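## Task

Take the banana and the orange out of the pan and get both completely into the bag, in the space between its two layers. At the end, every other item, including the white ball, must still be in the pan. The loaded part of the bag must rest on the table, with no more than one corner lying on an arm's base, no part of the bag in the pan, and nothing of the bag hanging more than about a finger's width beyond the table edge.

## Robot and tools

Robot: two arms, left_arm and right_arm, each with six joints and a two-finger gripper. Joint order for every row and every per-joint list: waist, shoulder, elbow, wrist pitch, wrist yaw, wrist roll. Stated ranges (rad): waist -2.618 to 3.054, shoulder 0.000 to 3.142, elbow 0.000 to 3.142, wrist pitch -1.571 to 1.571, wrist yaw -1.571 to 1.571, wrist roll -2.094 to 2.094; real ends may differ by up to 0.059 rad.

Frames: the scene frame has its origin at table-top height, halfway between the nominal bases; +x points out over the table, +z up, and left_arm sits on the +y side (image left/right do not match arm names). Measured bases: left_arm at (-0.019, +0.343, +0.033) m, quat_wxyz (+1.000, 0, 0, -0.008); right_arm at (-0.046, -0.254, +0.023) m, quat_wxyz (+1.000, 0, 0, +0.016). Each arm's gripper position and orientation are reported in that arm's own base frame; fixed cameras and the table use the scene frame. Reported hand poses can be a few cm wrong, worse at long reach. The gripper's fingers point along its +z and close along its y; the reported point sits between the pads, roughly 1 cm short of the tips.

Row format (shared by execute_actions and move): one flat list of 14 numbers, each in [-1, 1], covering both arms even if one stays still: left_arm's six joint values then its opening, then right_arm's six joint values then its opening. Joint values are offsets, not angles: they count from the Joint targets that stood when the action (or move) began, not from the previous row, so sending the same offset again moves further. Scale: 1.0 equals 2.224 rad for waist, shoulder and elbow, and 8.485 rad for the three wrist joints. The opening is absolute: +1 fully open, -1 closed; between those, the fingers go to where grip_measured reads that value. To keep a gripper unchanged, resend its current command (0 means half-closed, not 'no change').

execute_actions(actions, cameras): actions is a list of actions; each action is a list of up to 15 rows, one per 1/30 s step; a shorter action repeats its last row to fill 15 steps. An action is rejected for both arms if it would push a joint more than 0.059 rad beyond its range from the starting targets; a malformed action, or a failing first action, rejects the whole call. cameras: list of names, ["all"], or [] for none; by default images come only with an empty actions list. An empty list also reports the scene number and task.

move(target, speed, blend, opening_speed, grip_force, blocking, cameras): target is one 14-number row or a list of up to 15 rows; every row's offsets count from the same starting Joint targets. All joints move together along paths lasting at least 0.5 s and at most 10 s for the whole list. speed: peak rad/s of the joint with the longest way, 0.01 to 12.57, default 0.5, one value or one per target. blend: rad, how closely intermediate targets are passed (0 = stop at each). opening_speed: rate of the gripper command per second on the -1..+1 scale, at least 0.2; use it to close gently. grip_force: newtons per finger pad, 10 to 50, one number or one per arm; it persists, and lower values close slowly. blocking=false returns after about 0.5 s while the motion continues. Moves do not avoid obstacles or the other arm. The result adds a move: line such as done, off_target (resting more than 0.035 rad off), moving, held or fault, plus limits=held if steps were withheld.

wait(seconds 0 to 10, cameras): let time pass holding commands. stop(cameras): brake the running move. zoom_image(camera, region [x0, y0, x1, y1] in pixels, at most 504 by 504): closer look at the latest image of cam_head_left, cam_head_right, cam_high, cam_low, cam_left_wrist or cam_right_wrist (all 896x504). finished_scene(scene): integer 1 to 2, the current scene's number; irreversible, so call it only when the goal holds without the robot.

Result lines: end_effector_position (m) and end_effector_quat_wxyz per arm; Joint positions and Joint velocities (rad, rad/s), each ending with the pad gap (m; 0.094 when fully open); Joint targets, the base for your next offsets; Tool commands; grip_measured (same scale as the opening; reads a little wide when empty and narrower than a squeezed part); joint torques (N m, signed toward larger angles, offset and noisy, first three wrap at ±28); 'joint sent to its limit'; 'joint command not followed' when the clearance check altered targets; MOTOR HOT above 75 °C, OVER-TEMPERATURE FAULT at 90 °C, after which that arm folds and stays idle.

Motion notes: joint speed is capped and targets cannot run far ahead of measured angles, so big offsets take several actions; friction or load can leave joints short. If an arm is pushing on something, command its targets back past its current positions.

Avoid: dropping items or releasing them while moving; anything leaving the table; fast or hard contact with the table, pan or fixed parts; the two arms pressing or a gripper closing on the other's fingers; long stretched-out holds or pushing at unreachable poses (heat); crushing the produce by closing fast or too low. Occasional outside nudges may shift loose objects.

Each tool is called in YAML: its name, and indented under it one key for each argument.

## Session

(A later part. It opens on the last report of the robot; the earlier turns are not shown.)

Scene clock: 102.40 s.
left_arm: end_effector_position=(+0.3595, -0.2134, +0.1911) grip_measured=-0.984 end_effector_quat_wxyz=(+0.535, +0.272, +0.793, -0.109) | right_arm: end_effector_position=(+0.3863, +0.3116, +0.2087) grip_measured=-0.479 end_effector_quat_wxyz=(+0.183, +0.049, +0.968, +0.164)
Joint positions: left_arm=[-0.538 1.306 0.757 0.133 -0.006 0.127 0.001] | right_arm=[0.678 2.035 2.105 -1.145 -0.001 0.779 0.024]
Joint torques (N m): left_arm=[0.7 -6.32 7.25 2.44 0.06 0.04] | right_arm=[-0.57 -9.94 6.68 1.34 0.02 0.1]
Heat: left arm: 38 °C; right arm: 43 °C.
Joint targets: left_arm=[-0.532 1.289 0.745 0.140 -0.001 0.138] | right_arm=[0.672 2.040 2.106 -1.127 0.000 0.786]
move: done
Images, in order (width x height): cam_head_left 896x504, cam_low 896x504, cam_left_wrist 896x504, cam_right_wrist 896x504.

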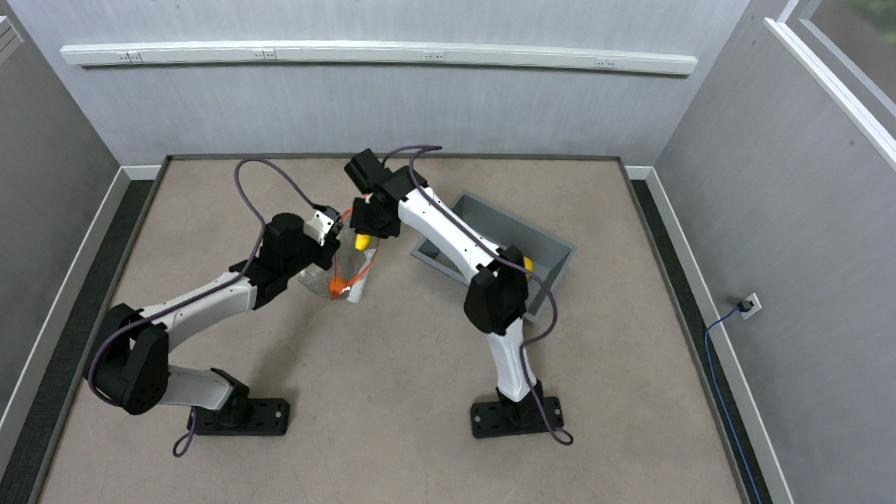

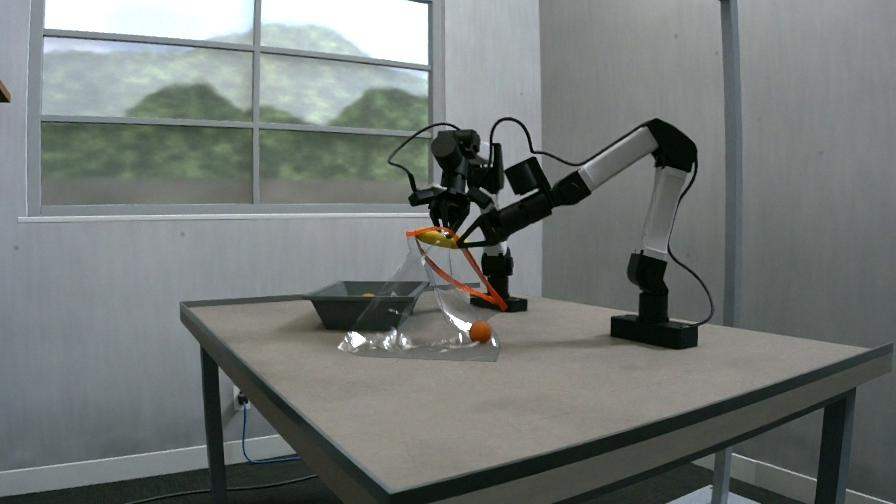

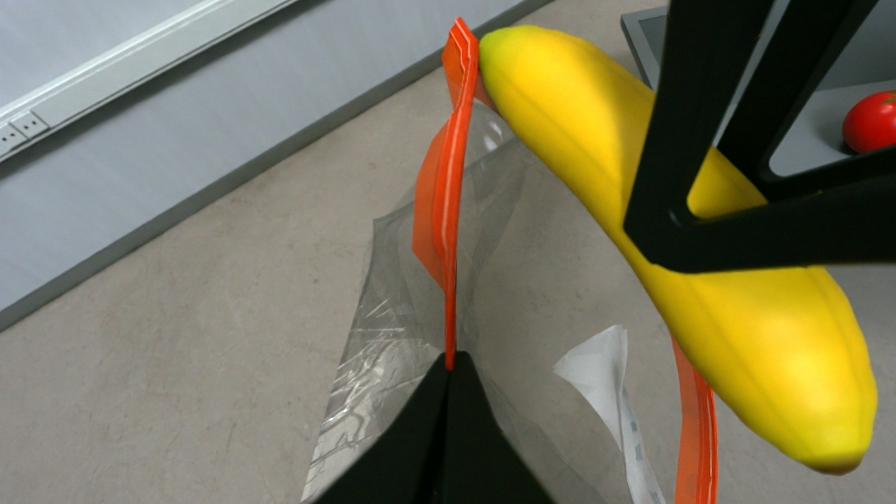

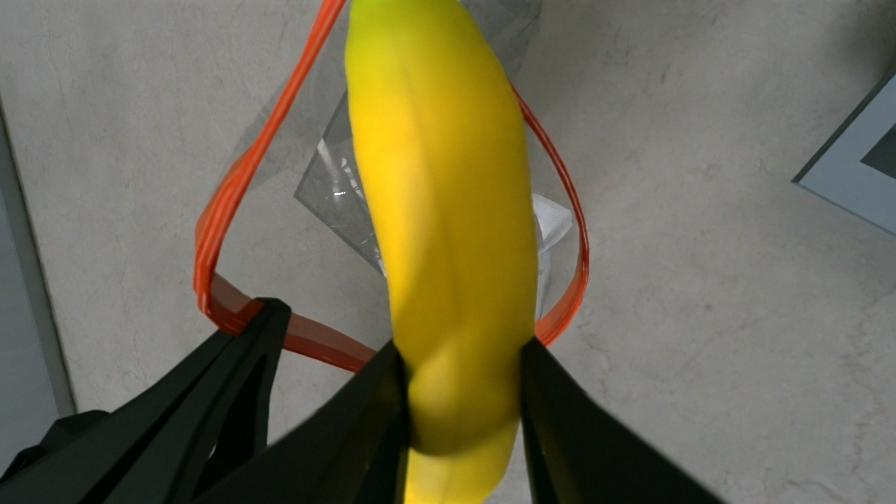

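move:
  target: [0,0,0,0,0,0,-1,0,0.0751,-0.0408,0.0039,0,0,-0.5]
  speed: 0.2
  cameras: ["cam_right_wrist","cam_head_left","cam_low","cam_left_wrist"]

zoom_image:
  camera: "cam_head_left"
  region: [280, 180, 460, 350]

zoom_image:
  camera: "cam_low"
  region: [320, 180, 560, 370]

Scene clock: 104.20 s.
left_arm: end_effector_position=(+0.3595, -0.2134, +0.1911) grip_measured=-0.984 end_effector_quat_wxyz=(+0.535, +0.272, +0.793, -0.109) | right_arm: end_effector_position=(+0.3851, +0.3107, +0.1016) grip_measured=-0.479 end_effector_quat_wxyz=(+0.102, +0.050, +0.989, +0.092)
Joint positions: left_arm=[-0.538 1.306 0.757 0.133 -0.006 0.127 0.001] | right_arm=[0.678 2.201 2.014 -1.109 -0.001 0.779 0.024]
Joint torques (N m): left_arm=[0.72 -6.35 7.31 2.44 0.06 0.03] | right_arm=[-0.62 -11 6.67 0.95 0.02 0.11]
Heat: left arm: 38 °C; right arm: 43 °C.
Joint targets: left_arm=[-0.532 1.289 0.745 0.140 -0.001 0.138] | right_arm=[0.672 2.208 2.015 -1.093 0.000 0.786]
move: done
Images, in order (width x height): cam_head_left 896x504, cam_low 896x504, cam_left_wrist 896x504, cam_right_wrist 896x504.

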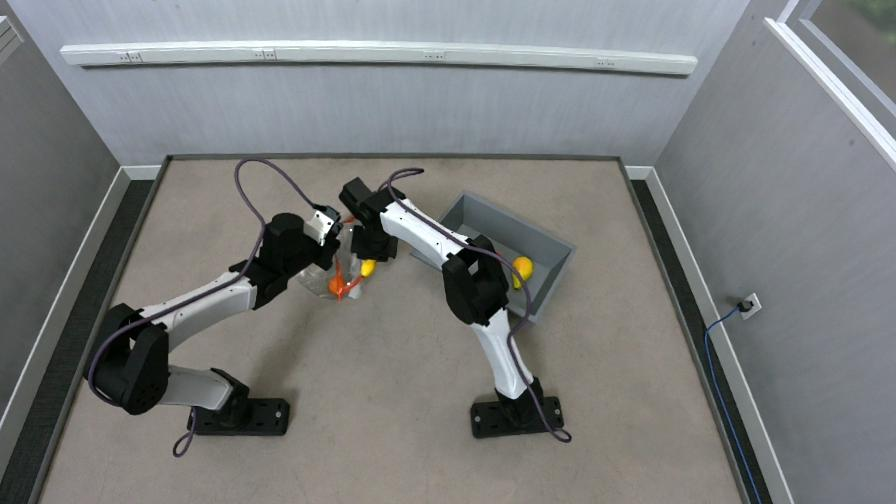

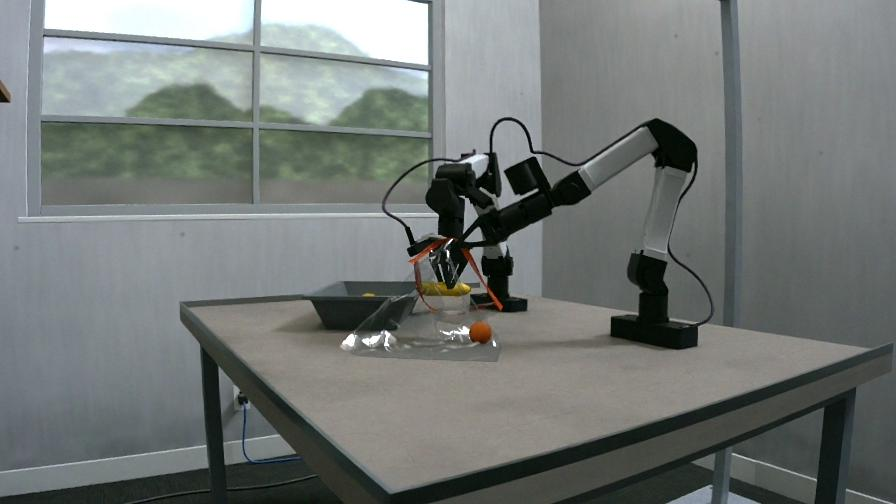

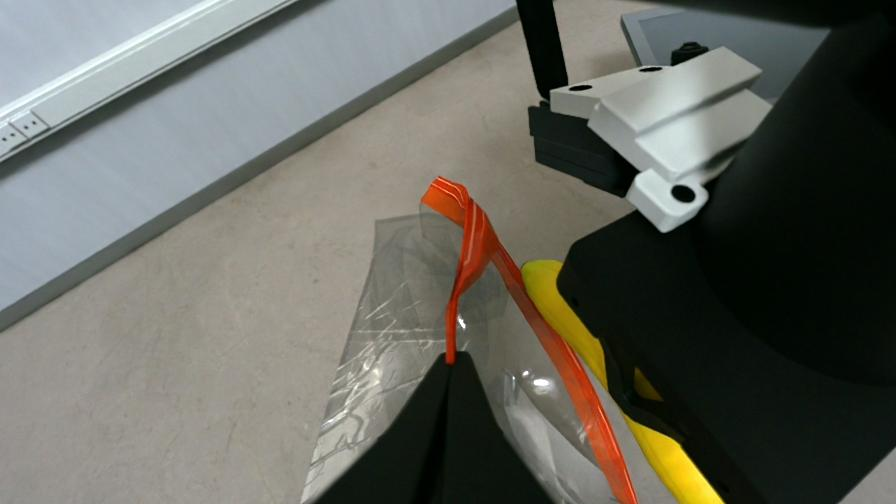

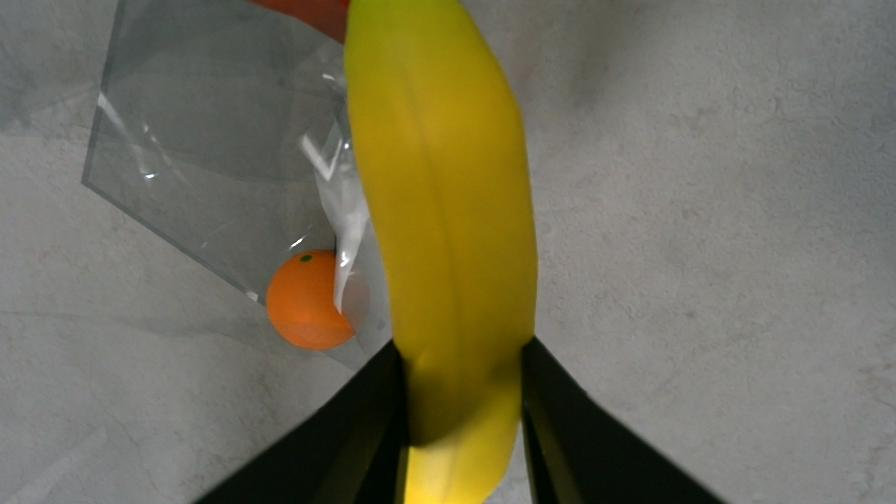

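Scaled by 2.800 from the camera's 896x504 image, which has a finer 1280x720 frame.

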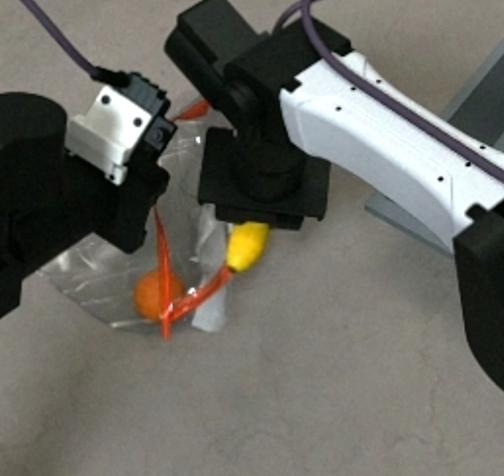

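Scaled by 2.100 from the camera's 896x504 image, which has a finer 1280x720 frame.

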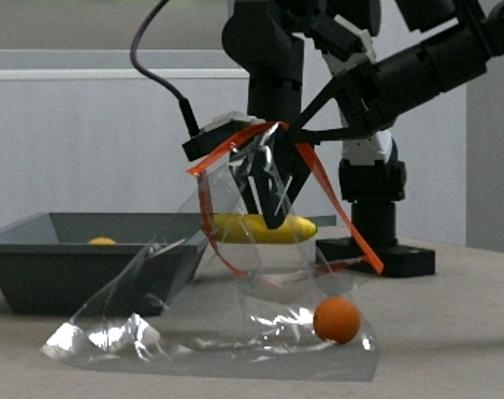

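zoom_image:
  camera: "cam_low"
  region: [390, 220, 510, 320]

zoom_image:
  camera: "cam_left_wrist"
  region: [360, 150, 760, 504]

execute_actions:
  actions: []

zoom_image:
  camera: "cam_head_right"
  region: [300, 160, 520, 340]

Scaled by 4.200 from the camera's 896x504 image, which has a finer 1280x720 frame.

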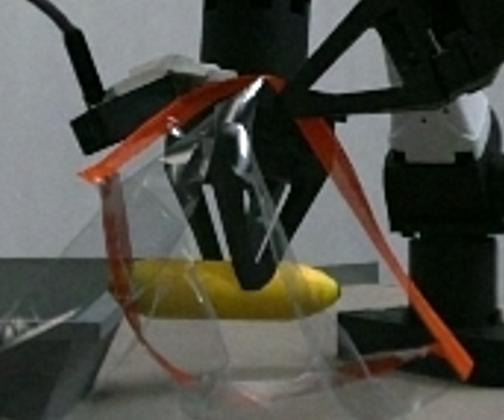

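Scaled by 1.260 from the camera's 896x504 image, which has a finer 1280x720 frame.

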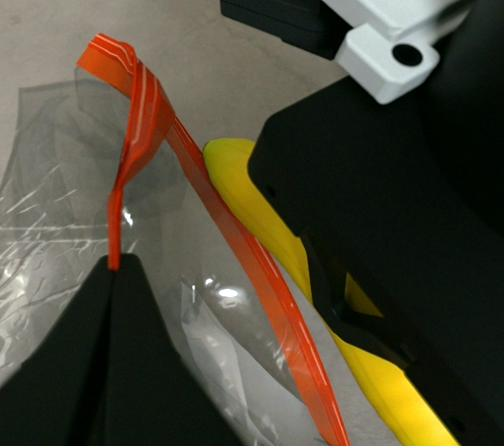

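Scene clock: 104.93 s.
left_arm: end_effector_position=(+0.3595, -0.2134, +0.1911) grip_measured=-0.984 end_effector_quat_wxyz=(+0.535, +0.272, +0.793, -0.109) | right_arm: end_effector_position=(+0.3851, +0.3107, +0.1016) grip_measured=-0.479 end_effector_quat_wxyz=(+0.102, +0.050, +0.989, +0.092)
Joint positions: left_arm=[-0.538 1.306 0.757 0.133 -0.006 0.127 0.001] | right_arm=[0.678 2.201 2.014 -1.109 -0.001 0.779 0.024]
Joint velocities: within noise
Joint torques (N m): left_arm=[0.73 -6.34 7.3 2.44 0.06 0.04] | right_arm=[-0.61 -11.08 6.65 0.94 0.02 0.11]
Heat: left arm: 38 °C; right arm: 43 °C.
Joint targets: left_arm=[-0.532 1.289 0.745 0.140 -0.001 0.138] | right_arm=[0.672 2.208 2.015 -1.094 0.000 0.786]
Tool commands: left_gripper/opening=-1.0 right_gripper/opening=-0.5

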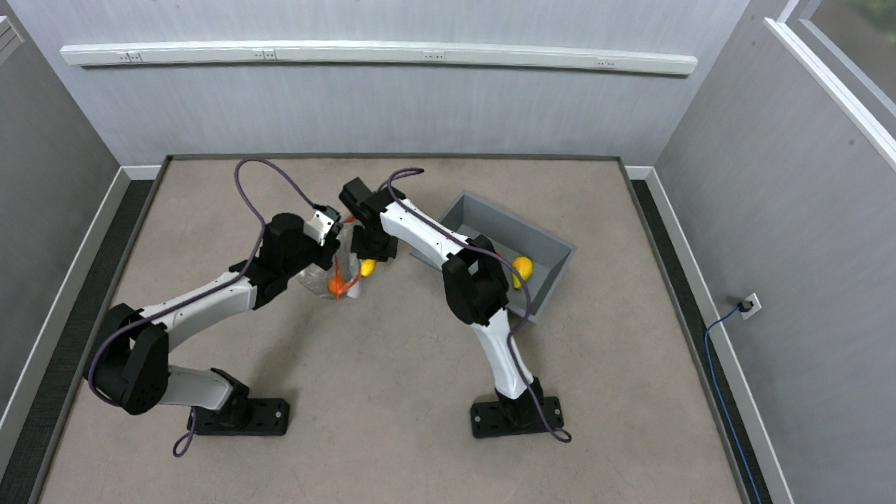

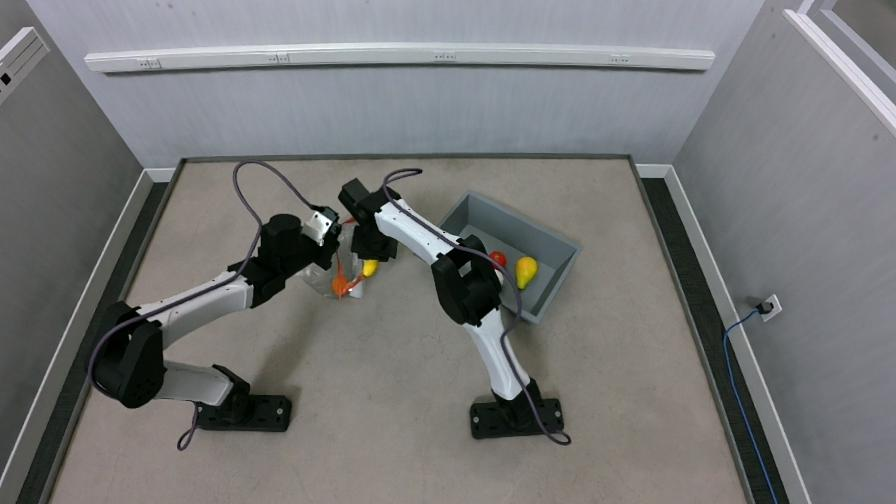

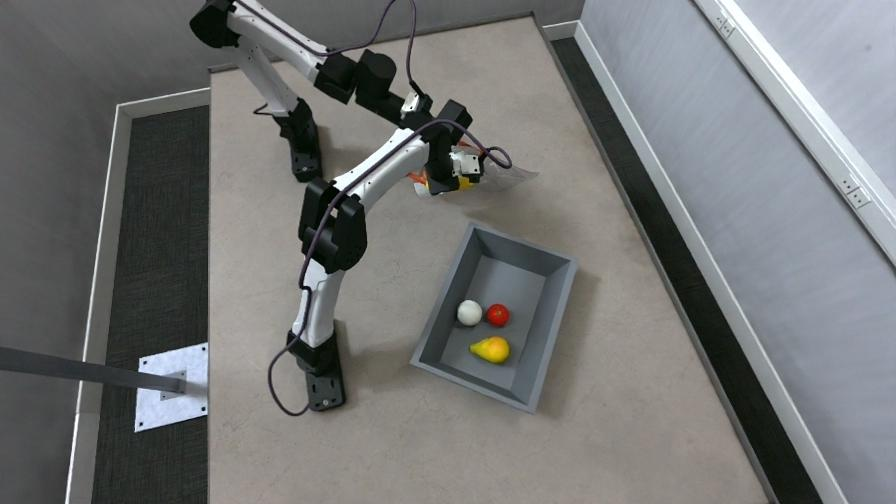

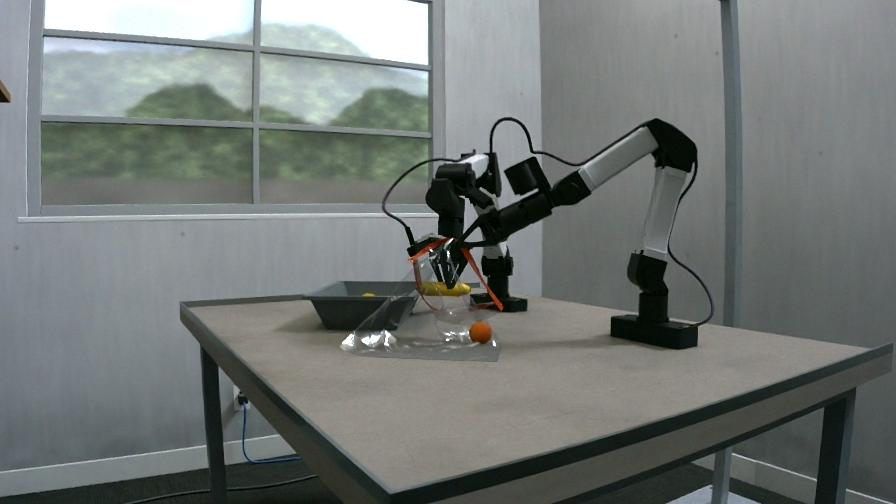

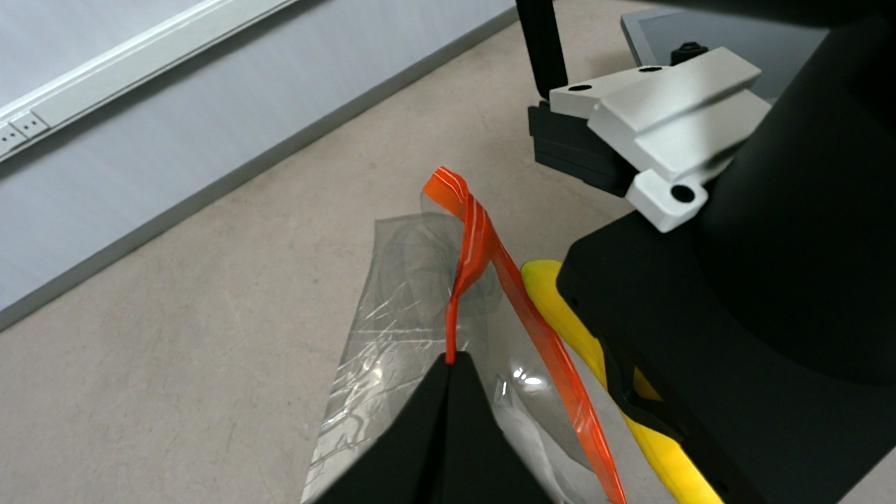

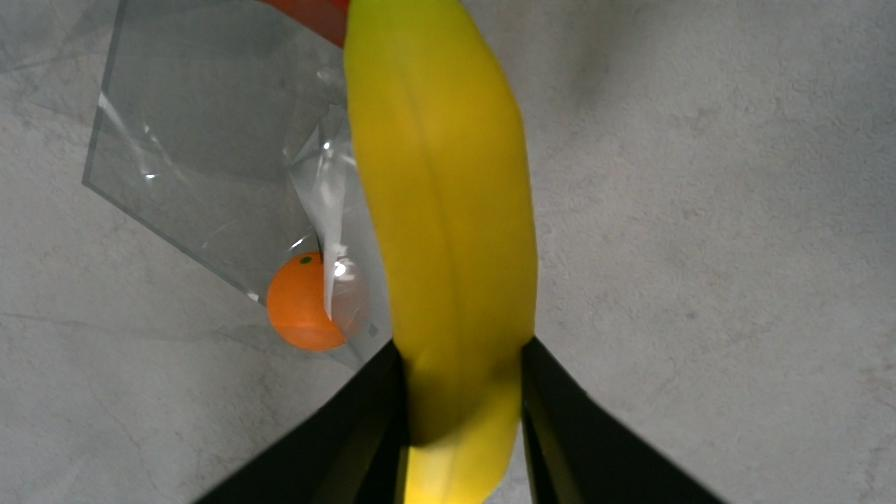

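Scaled by 2.291 from the camera's 896x504 image, which has a finer 1280x720 frame.

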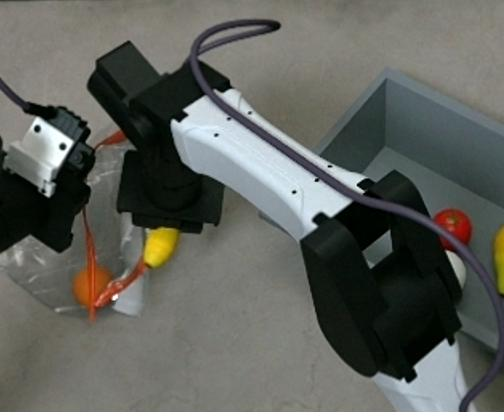

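move:
  target:
    - [0,0,0,0,0,0,-1,0.022,-0.0553,-0.0865,0.0082,0,0.0058,-0.5]
    - [0,0,0,0,0,0,-1,0.022,-0.0553,-0.0865,0.0082,0,-0.1061,-0.5]
  cameras: ["cam_right_wrist","cam_left_wrist"]

execute_actions:
  actions: []

zoom_image:
  camera: "cam_head_left"
  region: [280, 180, 460, 350]

zoom_image:
  camera: "cam_low"
  region: [390, 220, 510, 350]

Scene clock: 106.47 s.
left_arm: end_effector_position=(+0.3595, -0.2134, +0.1911) grip_measured=-0.984 end_effector_quat_wxyz=(+0.535, +0.272, +0.793, -0.109) | right_arm: end_effector_position=(+0.3569, +0.3008, +0.0648) grip_measured=-0.479 end_effector_quat_wxyz=(+0.063, +0.053, +0.995, +0.060)
Joint positions: left_arm=[-0.538 1.306 0.757 0.133 -0.006 0.127 0.001] | right_arm=[0.7 2.185 1.865 -1.076 -0.002 0.807 0.024]
Joint torques (N m): left_arm=[0.75 -6.32 7.23 2.44 0.06 0.04] | right_arm=[-0.31 -11.41 6.91 0.74 0.02 0.04]
Heat: left arm: 38 °C; right arm: 43 °C.
Joint targets: left_arm=[-0.532 1.289 0.745 0.140 -0.001 0.138] | right_arm=[0.696 2.186 1.871 -1.068 -0.001 0.806]
move: held (right_arm; a check stopped the path); path passed 0 of 2 targets; limits=held; right_arm: the wrist roll is farthest, 0.921 rad from its target
joint command not followed: on one or more control steps a check withheld the commanded joint targets of the right arm, and it was not sent them on those steps.
cause: the commanded joint targets, or the way to them, would bring a part of the robot too close to another arm (this arm's wrist (the part past the wrist pitch) and the left arm's wrist camera, 26 mm apart when this arm was first held).
Images, in order (width x height): cam_left_wrist 896x504, cam_right_wrist 896x504.

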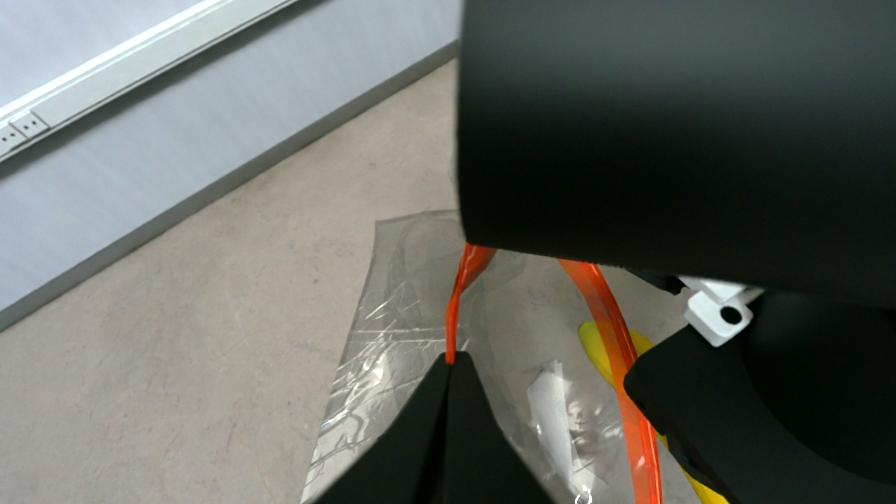

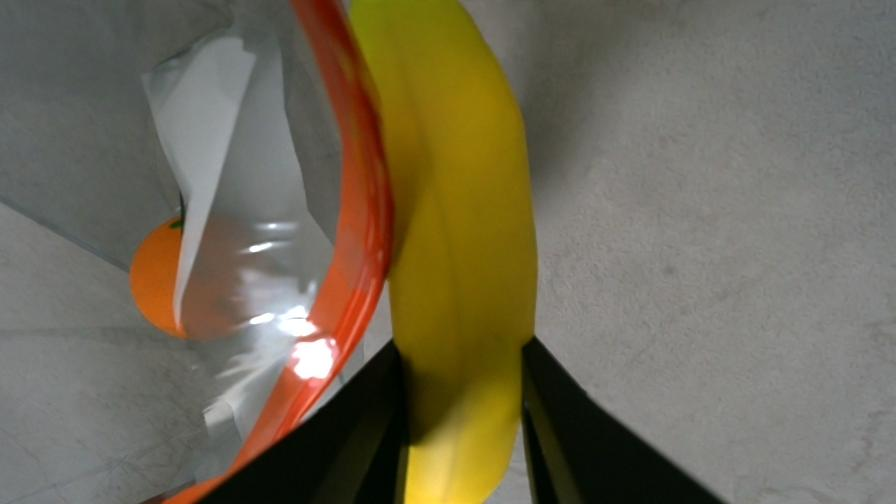

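Scene clock: 106.47 s.
left_arm: end_effector_position=(+0.3595, -0.2134, +0.1911) grip_measured=-0.984 end_effector_quat_wxyz=(+0.535, +0.272, +0.793, -0.109) | right_arm: end_effector_position=(+0.3569, +0.3008, +0.0648) grip_measured=-0.479 end_effector_quat_wxyz=(+0.063, +0.053, +0.995, +0.060)
Joint positions: left_arm=[-0.538 1.306 0.757 0.133 -0.006 0.127 0.001] | right_arm=[0.7 2.185 1.865 -1.076 -0.002 0.807 0.024]
Joint velocities: within noise
Joint torques (N m): left_arm=[0.75 -6.32 7.23 2.44 0.06 0.04] | right_arm=[-0.31 -11.41 6.91 0.74 0.02 0.04]
Heat: left arm: 38 °C; right arm: 43 °C.
Joint targets: left_arm=[-0.532 1.289 0.745 0.140 -0.001 0.138] | right_arm=[0.696 2.186 1.871 -1.068 -0.001 0.806]
Tool commands: left_gripper/opening=-1.0 right_gripper/opening=-0.5

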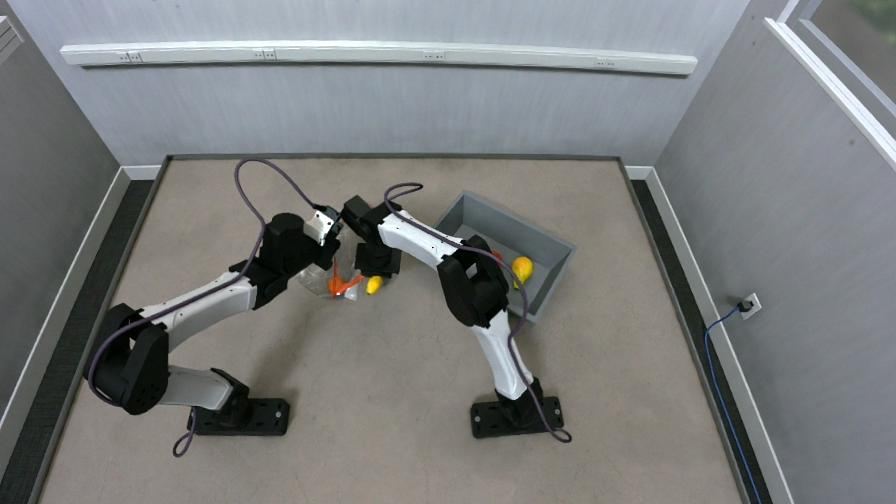

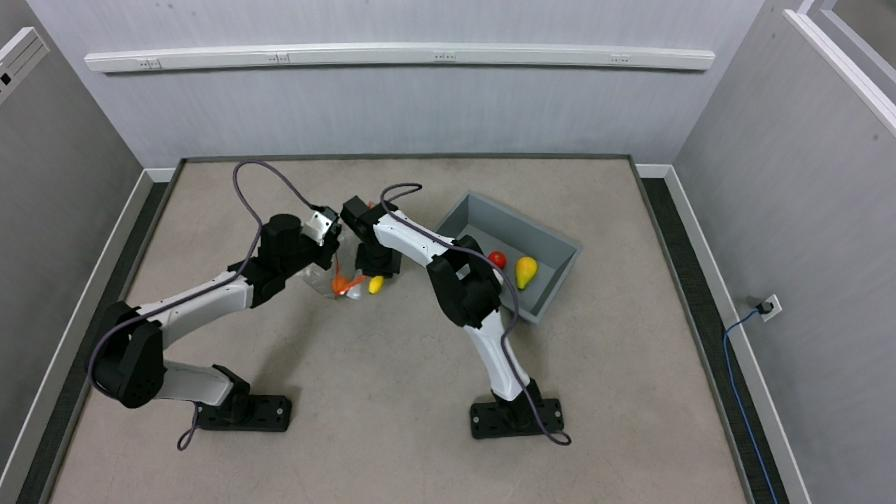

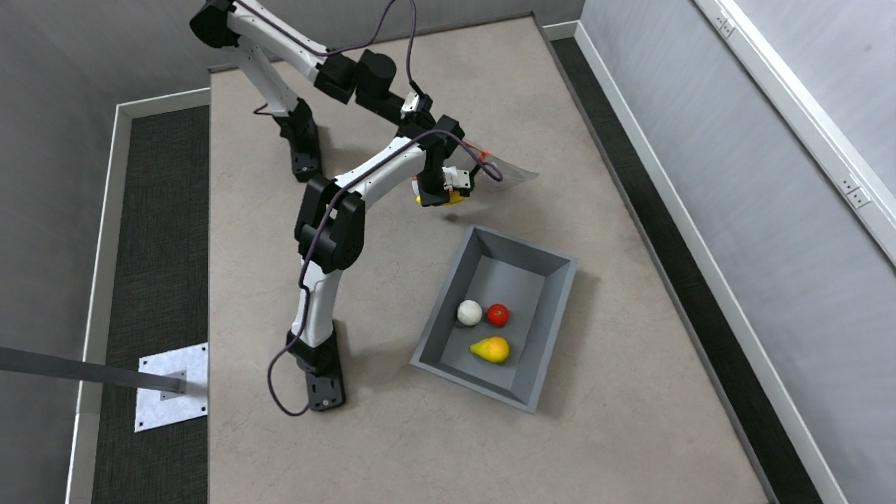

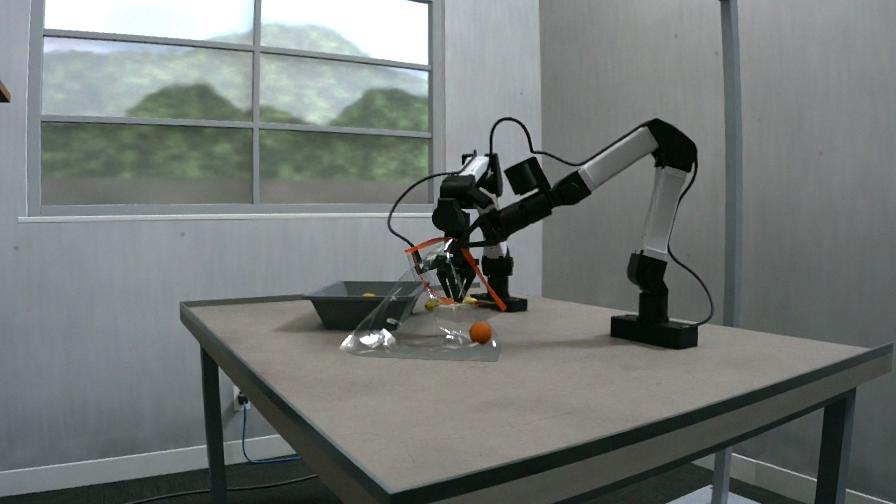

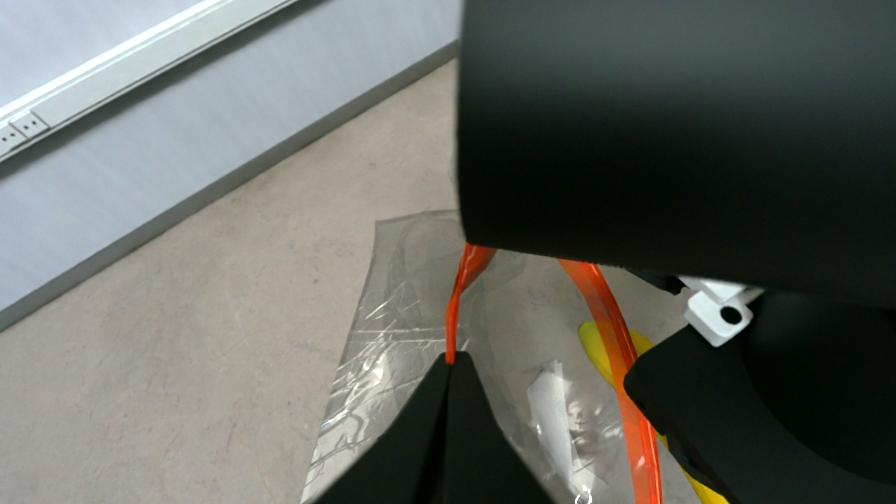

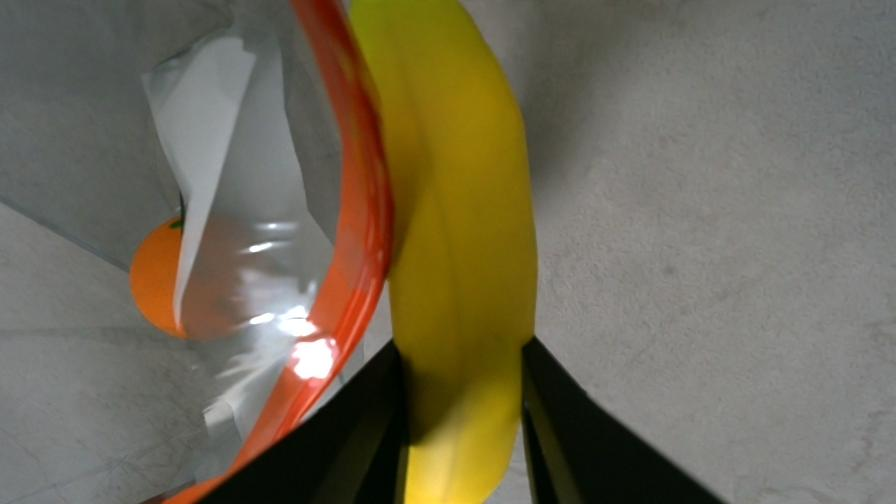

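Scaled by 2.800 from the camera's 896x504 image, which has a finer 1280x720 frame.

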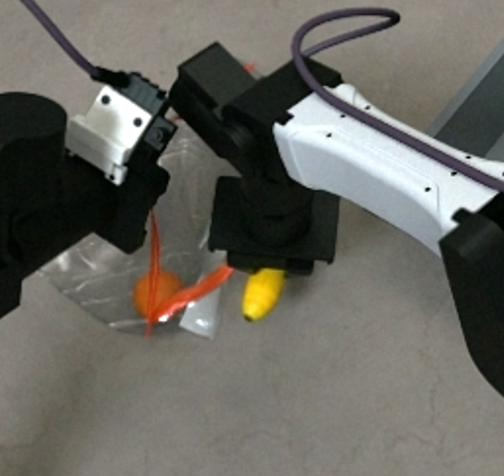

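Scaled by 3.877 from the camera's 896x504 image, which has a finer 1280x720 frame.

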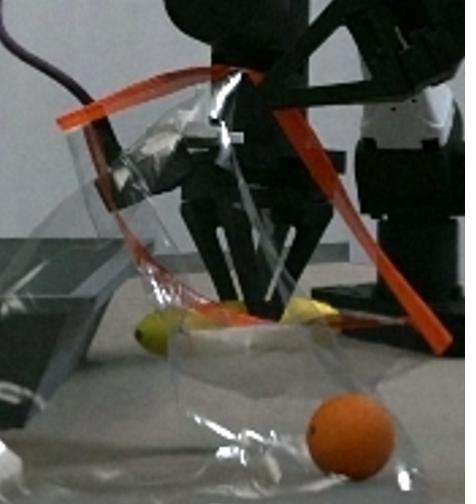

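move:
  target:
    - [0,0,0,0,0,0,-1,-0.05,0,0,0,0,0,-0.5]
    - [0,0,0,0,0,0,-1,-0.05,-0.2434,-0.344,0.0908,0,0,-0.5]
    - [0,0,0,0,0,0,-1,-0.0162,-0.2434,-0.344,0.0908,0,-0.1355,-0.5]
  blend: 0.03
  cameras: ["cam_right_wrist","cam_left_wrist","cam_head_left","cam_low"]

zoom_image:
  camera: "cam_head_left"
  region: [280, 180, 460, 350]

zoom_image:
  camera: "cam_low"
  region: [390, 220, 510, 350]

Scene clock: 111.80 s.
left_arm: end_effector_position=(+0.3595, -0.2134, +0.1911) grip_measured=-0.984 end_effector_quat_wxyz=(+0.535, +0.272, +0.793, -0.109) | right_arm: end_effector_position=(+0.3524, +0.2694, +0.0998) grip_measured=-0.479 end_effector_quat_wxyz=(+0.328, -0.447, +0.830, +0.053)
Joint positions: left_arm=[-0.538 1.306 0.757 0.133 -0.006 0.127 0.001] | right_arm=[0.652 1.684 1.109 -0.318 -0.001 -0.335 0.024]
Joint torques (N m): left_arm=[0.69 -6.35 7.28 2.43 0.06 0.04] | right_arm=[0.53 -11.12 6.6 1.65 -0.04 0]
Heat: left arm: 38 °C; right arm: 44 °C.
Joint targets: left_arm=[-0.532 1.289 0.745 0.140 -0.001 0.138] | right_arm=[0.660 1.645 1.105 -0.297 -0.001 -0.343]
move: off_target (right_arm); right_arm: the shoulder is farthest, 0.039 rad from its target
Images, in order (width x height): cam_head_left 896x504, cam_low 896x504, cam_left_wrist 896x504, cam_right_wrist 896x504.

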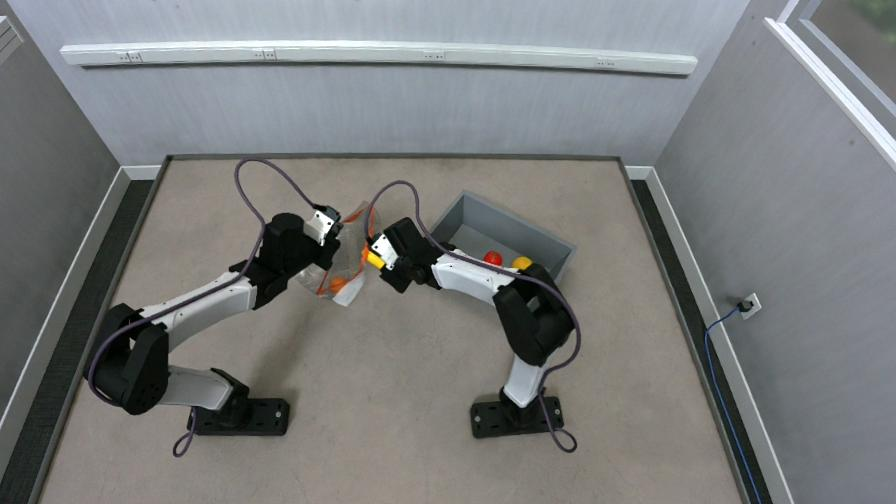

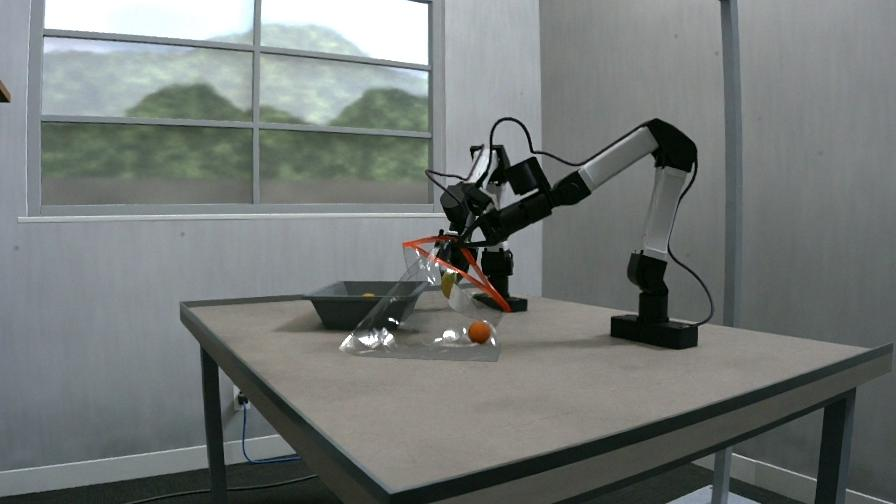

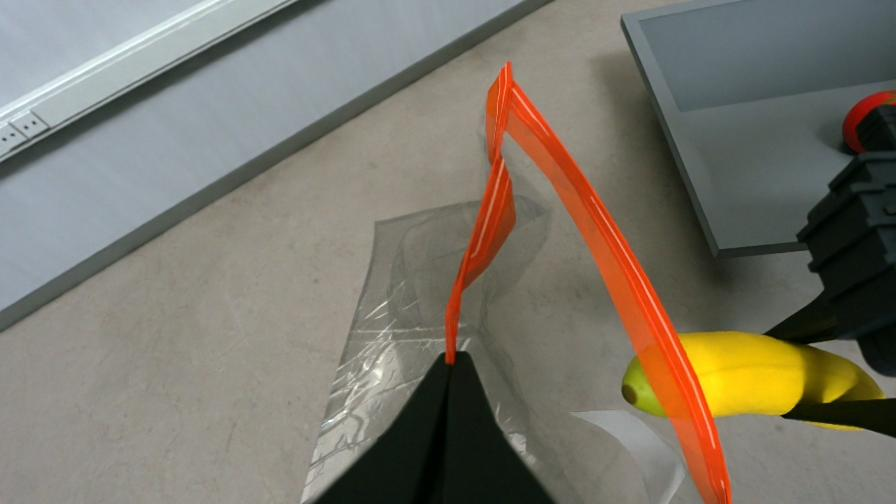

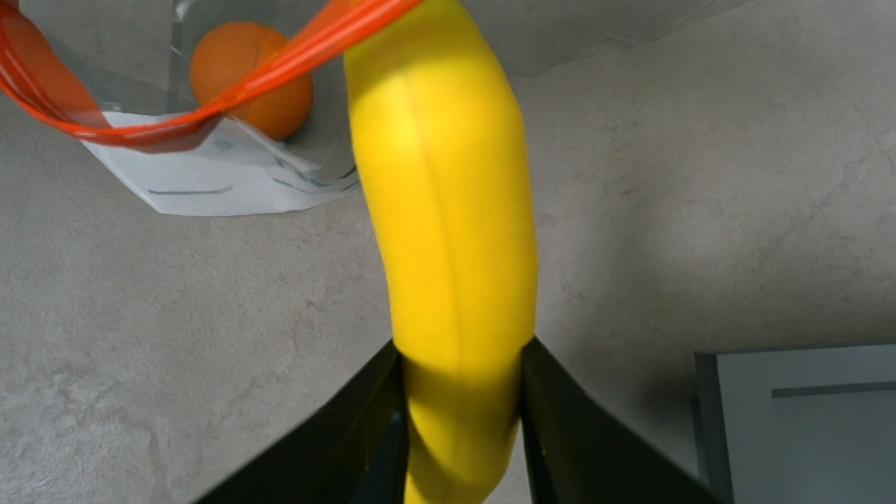

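Scaled by 2.800 from the camera's 896x504 image, which has a finer 1280x720 frame.

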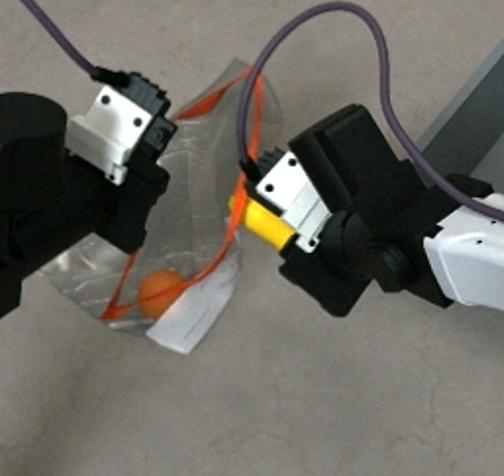

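Scaled by 3.877 from the camera's 896x504 image, which has a finer 1280x720 frame.

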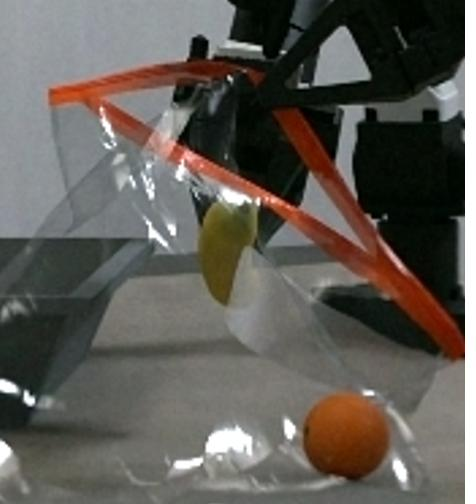

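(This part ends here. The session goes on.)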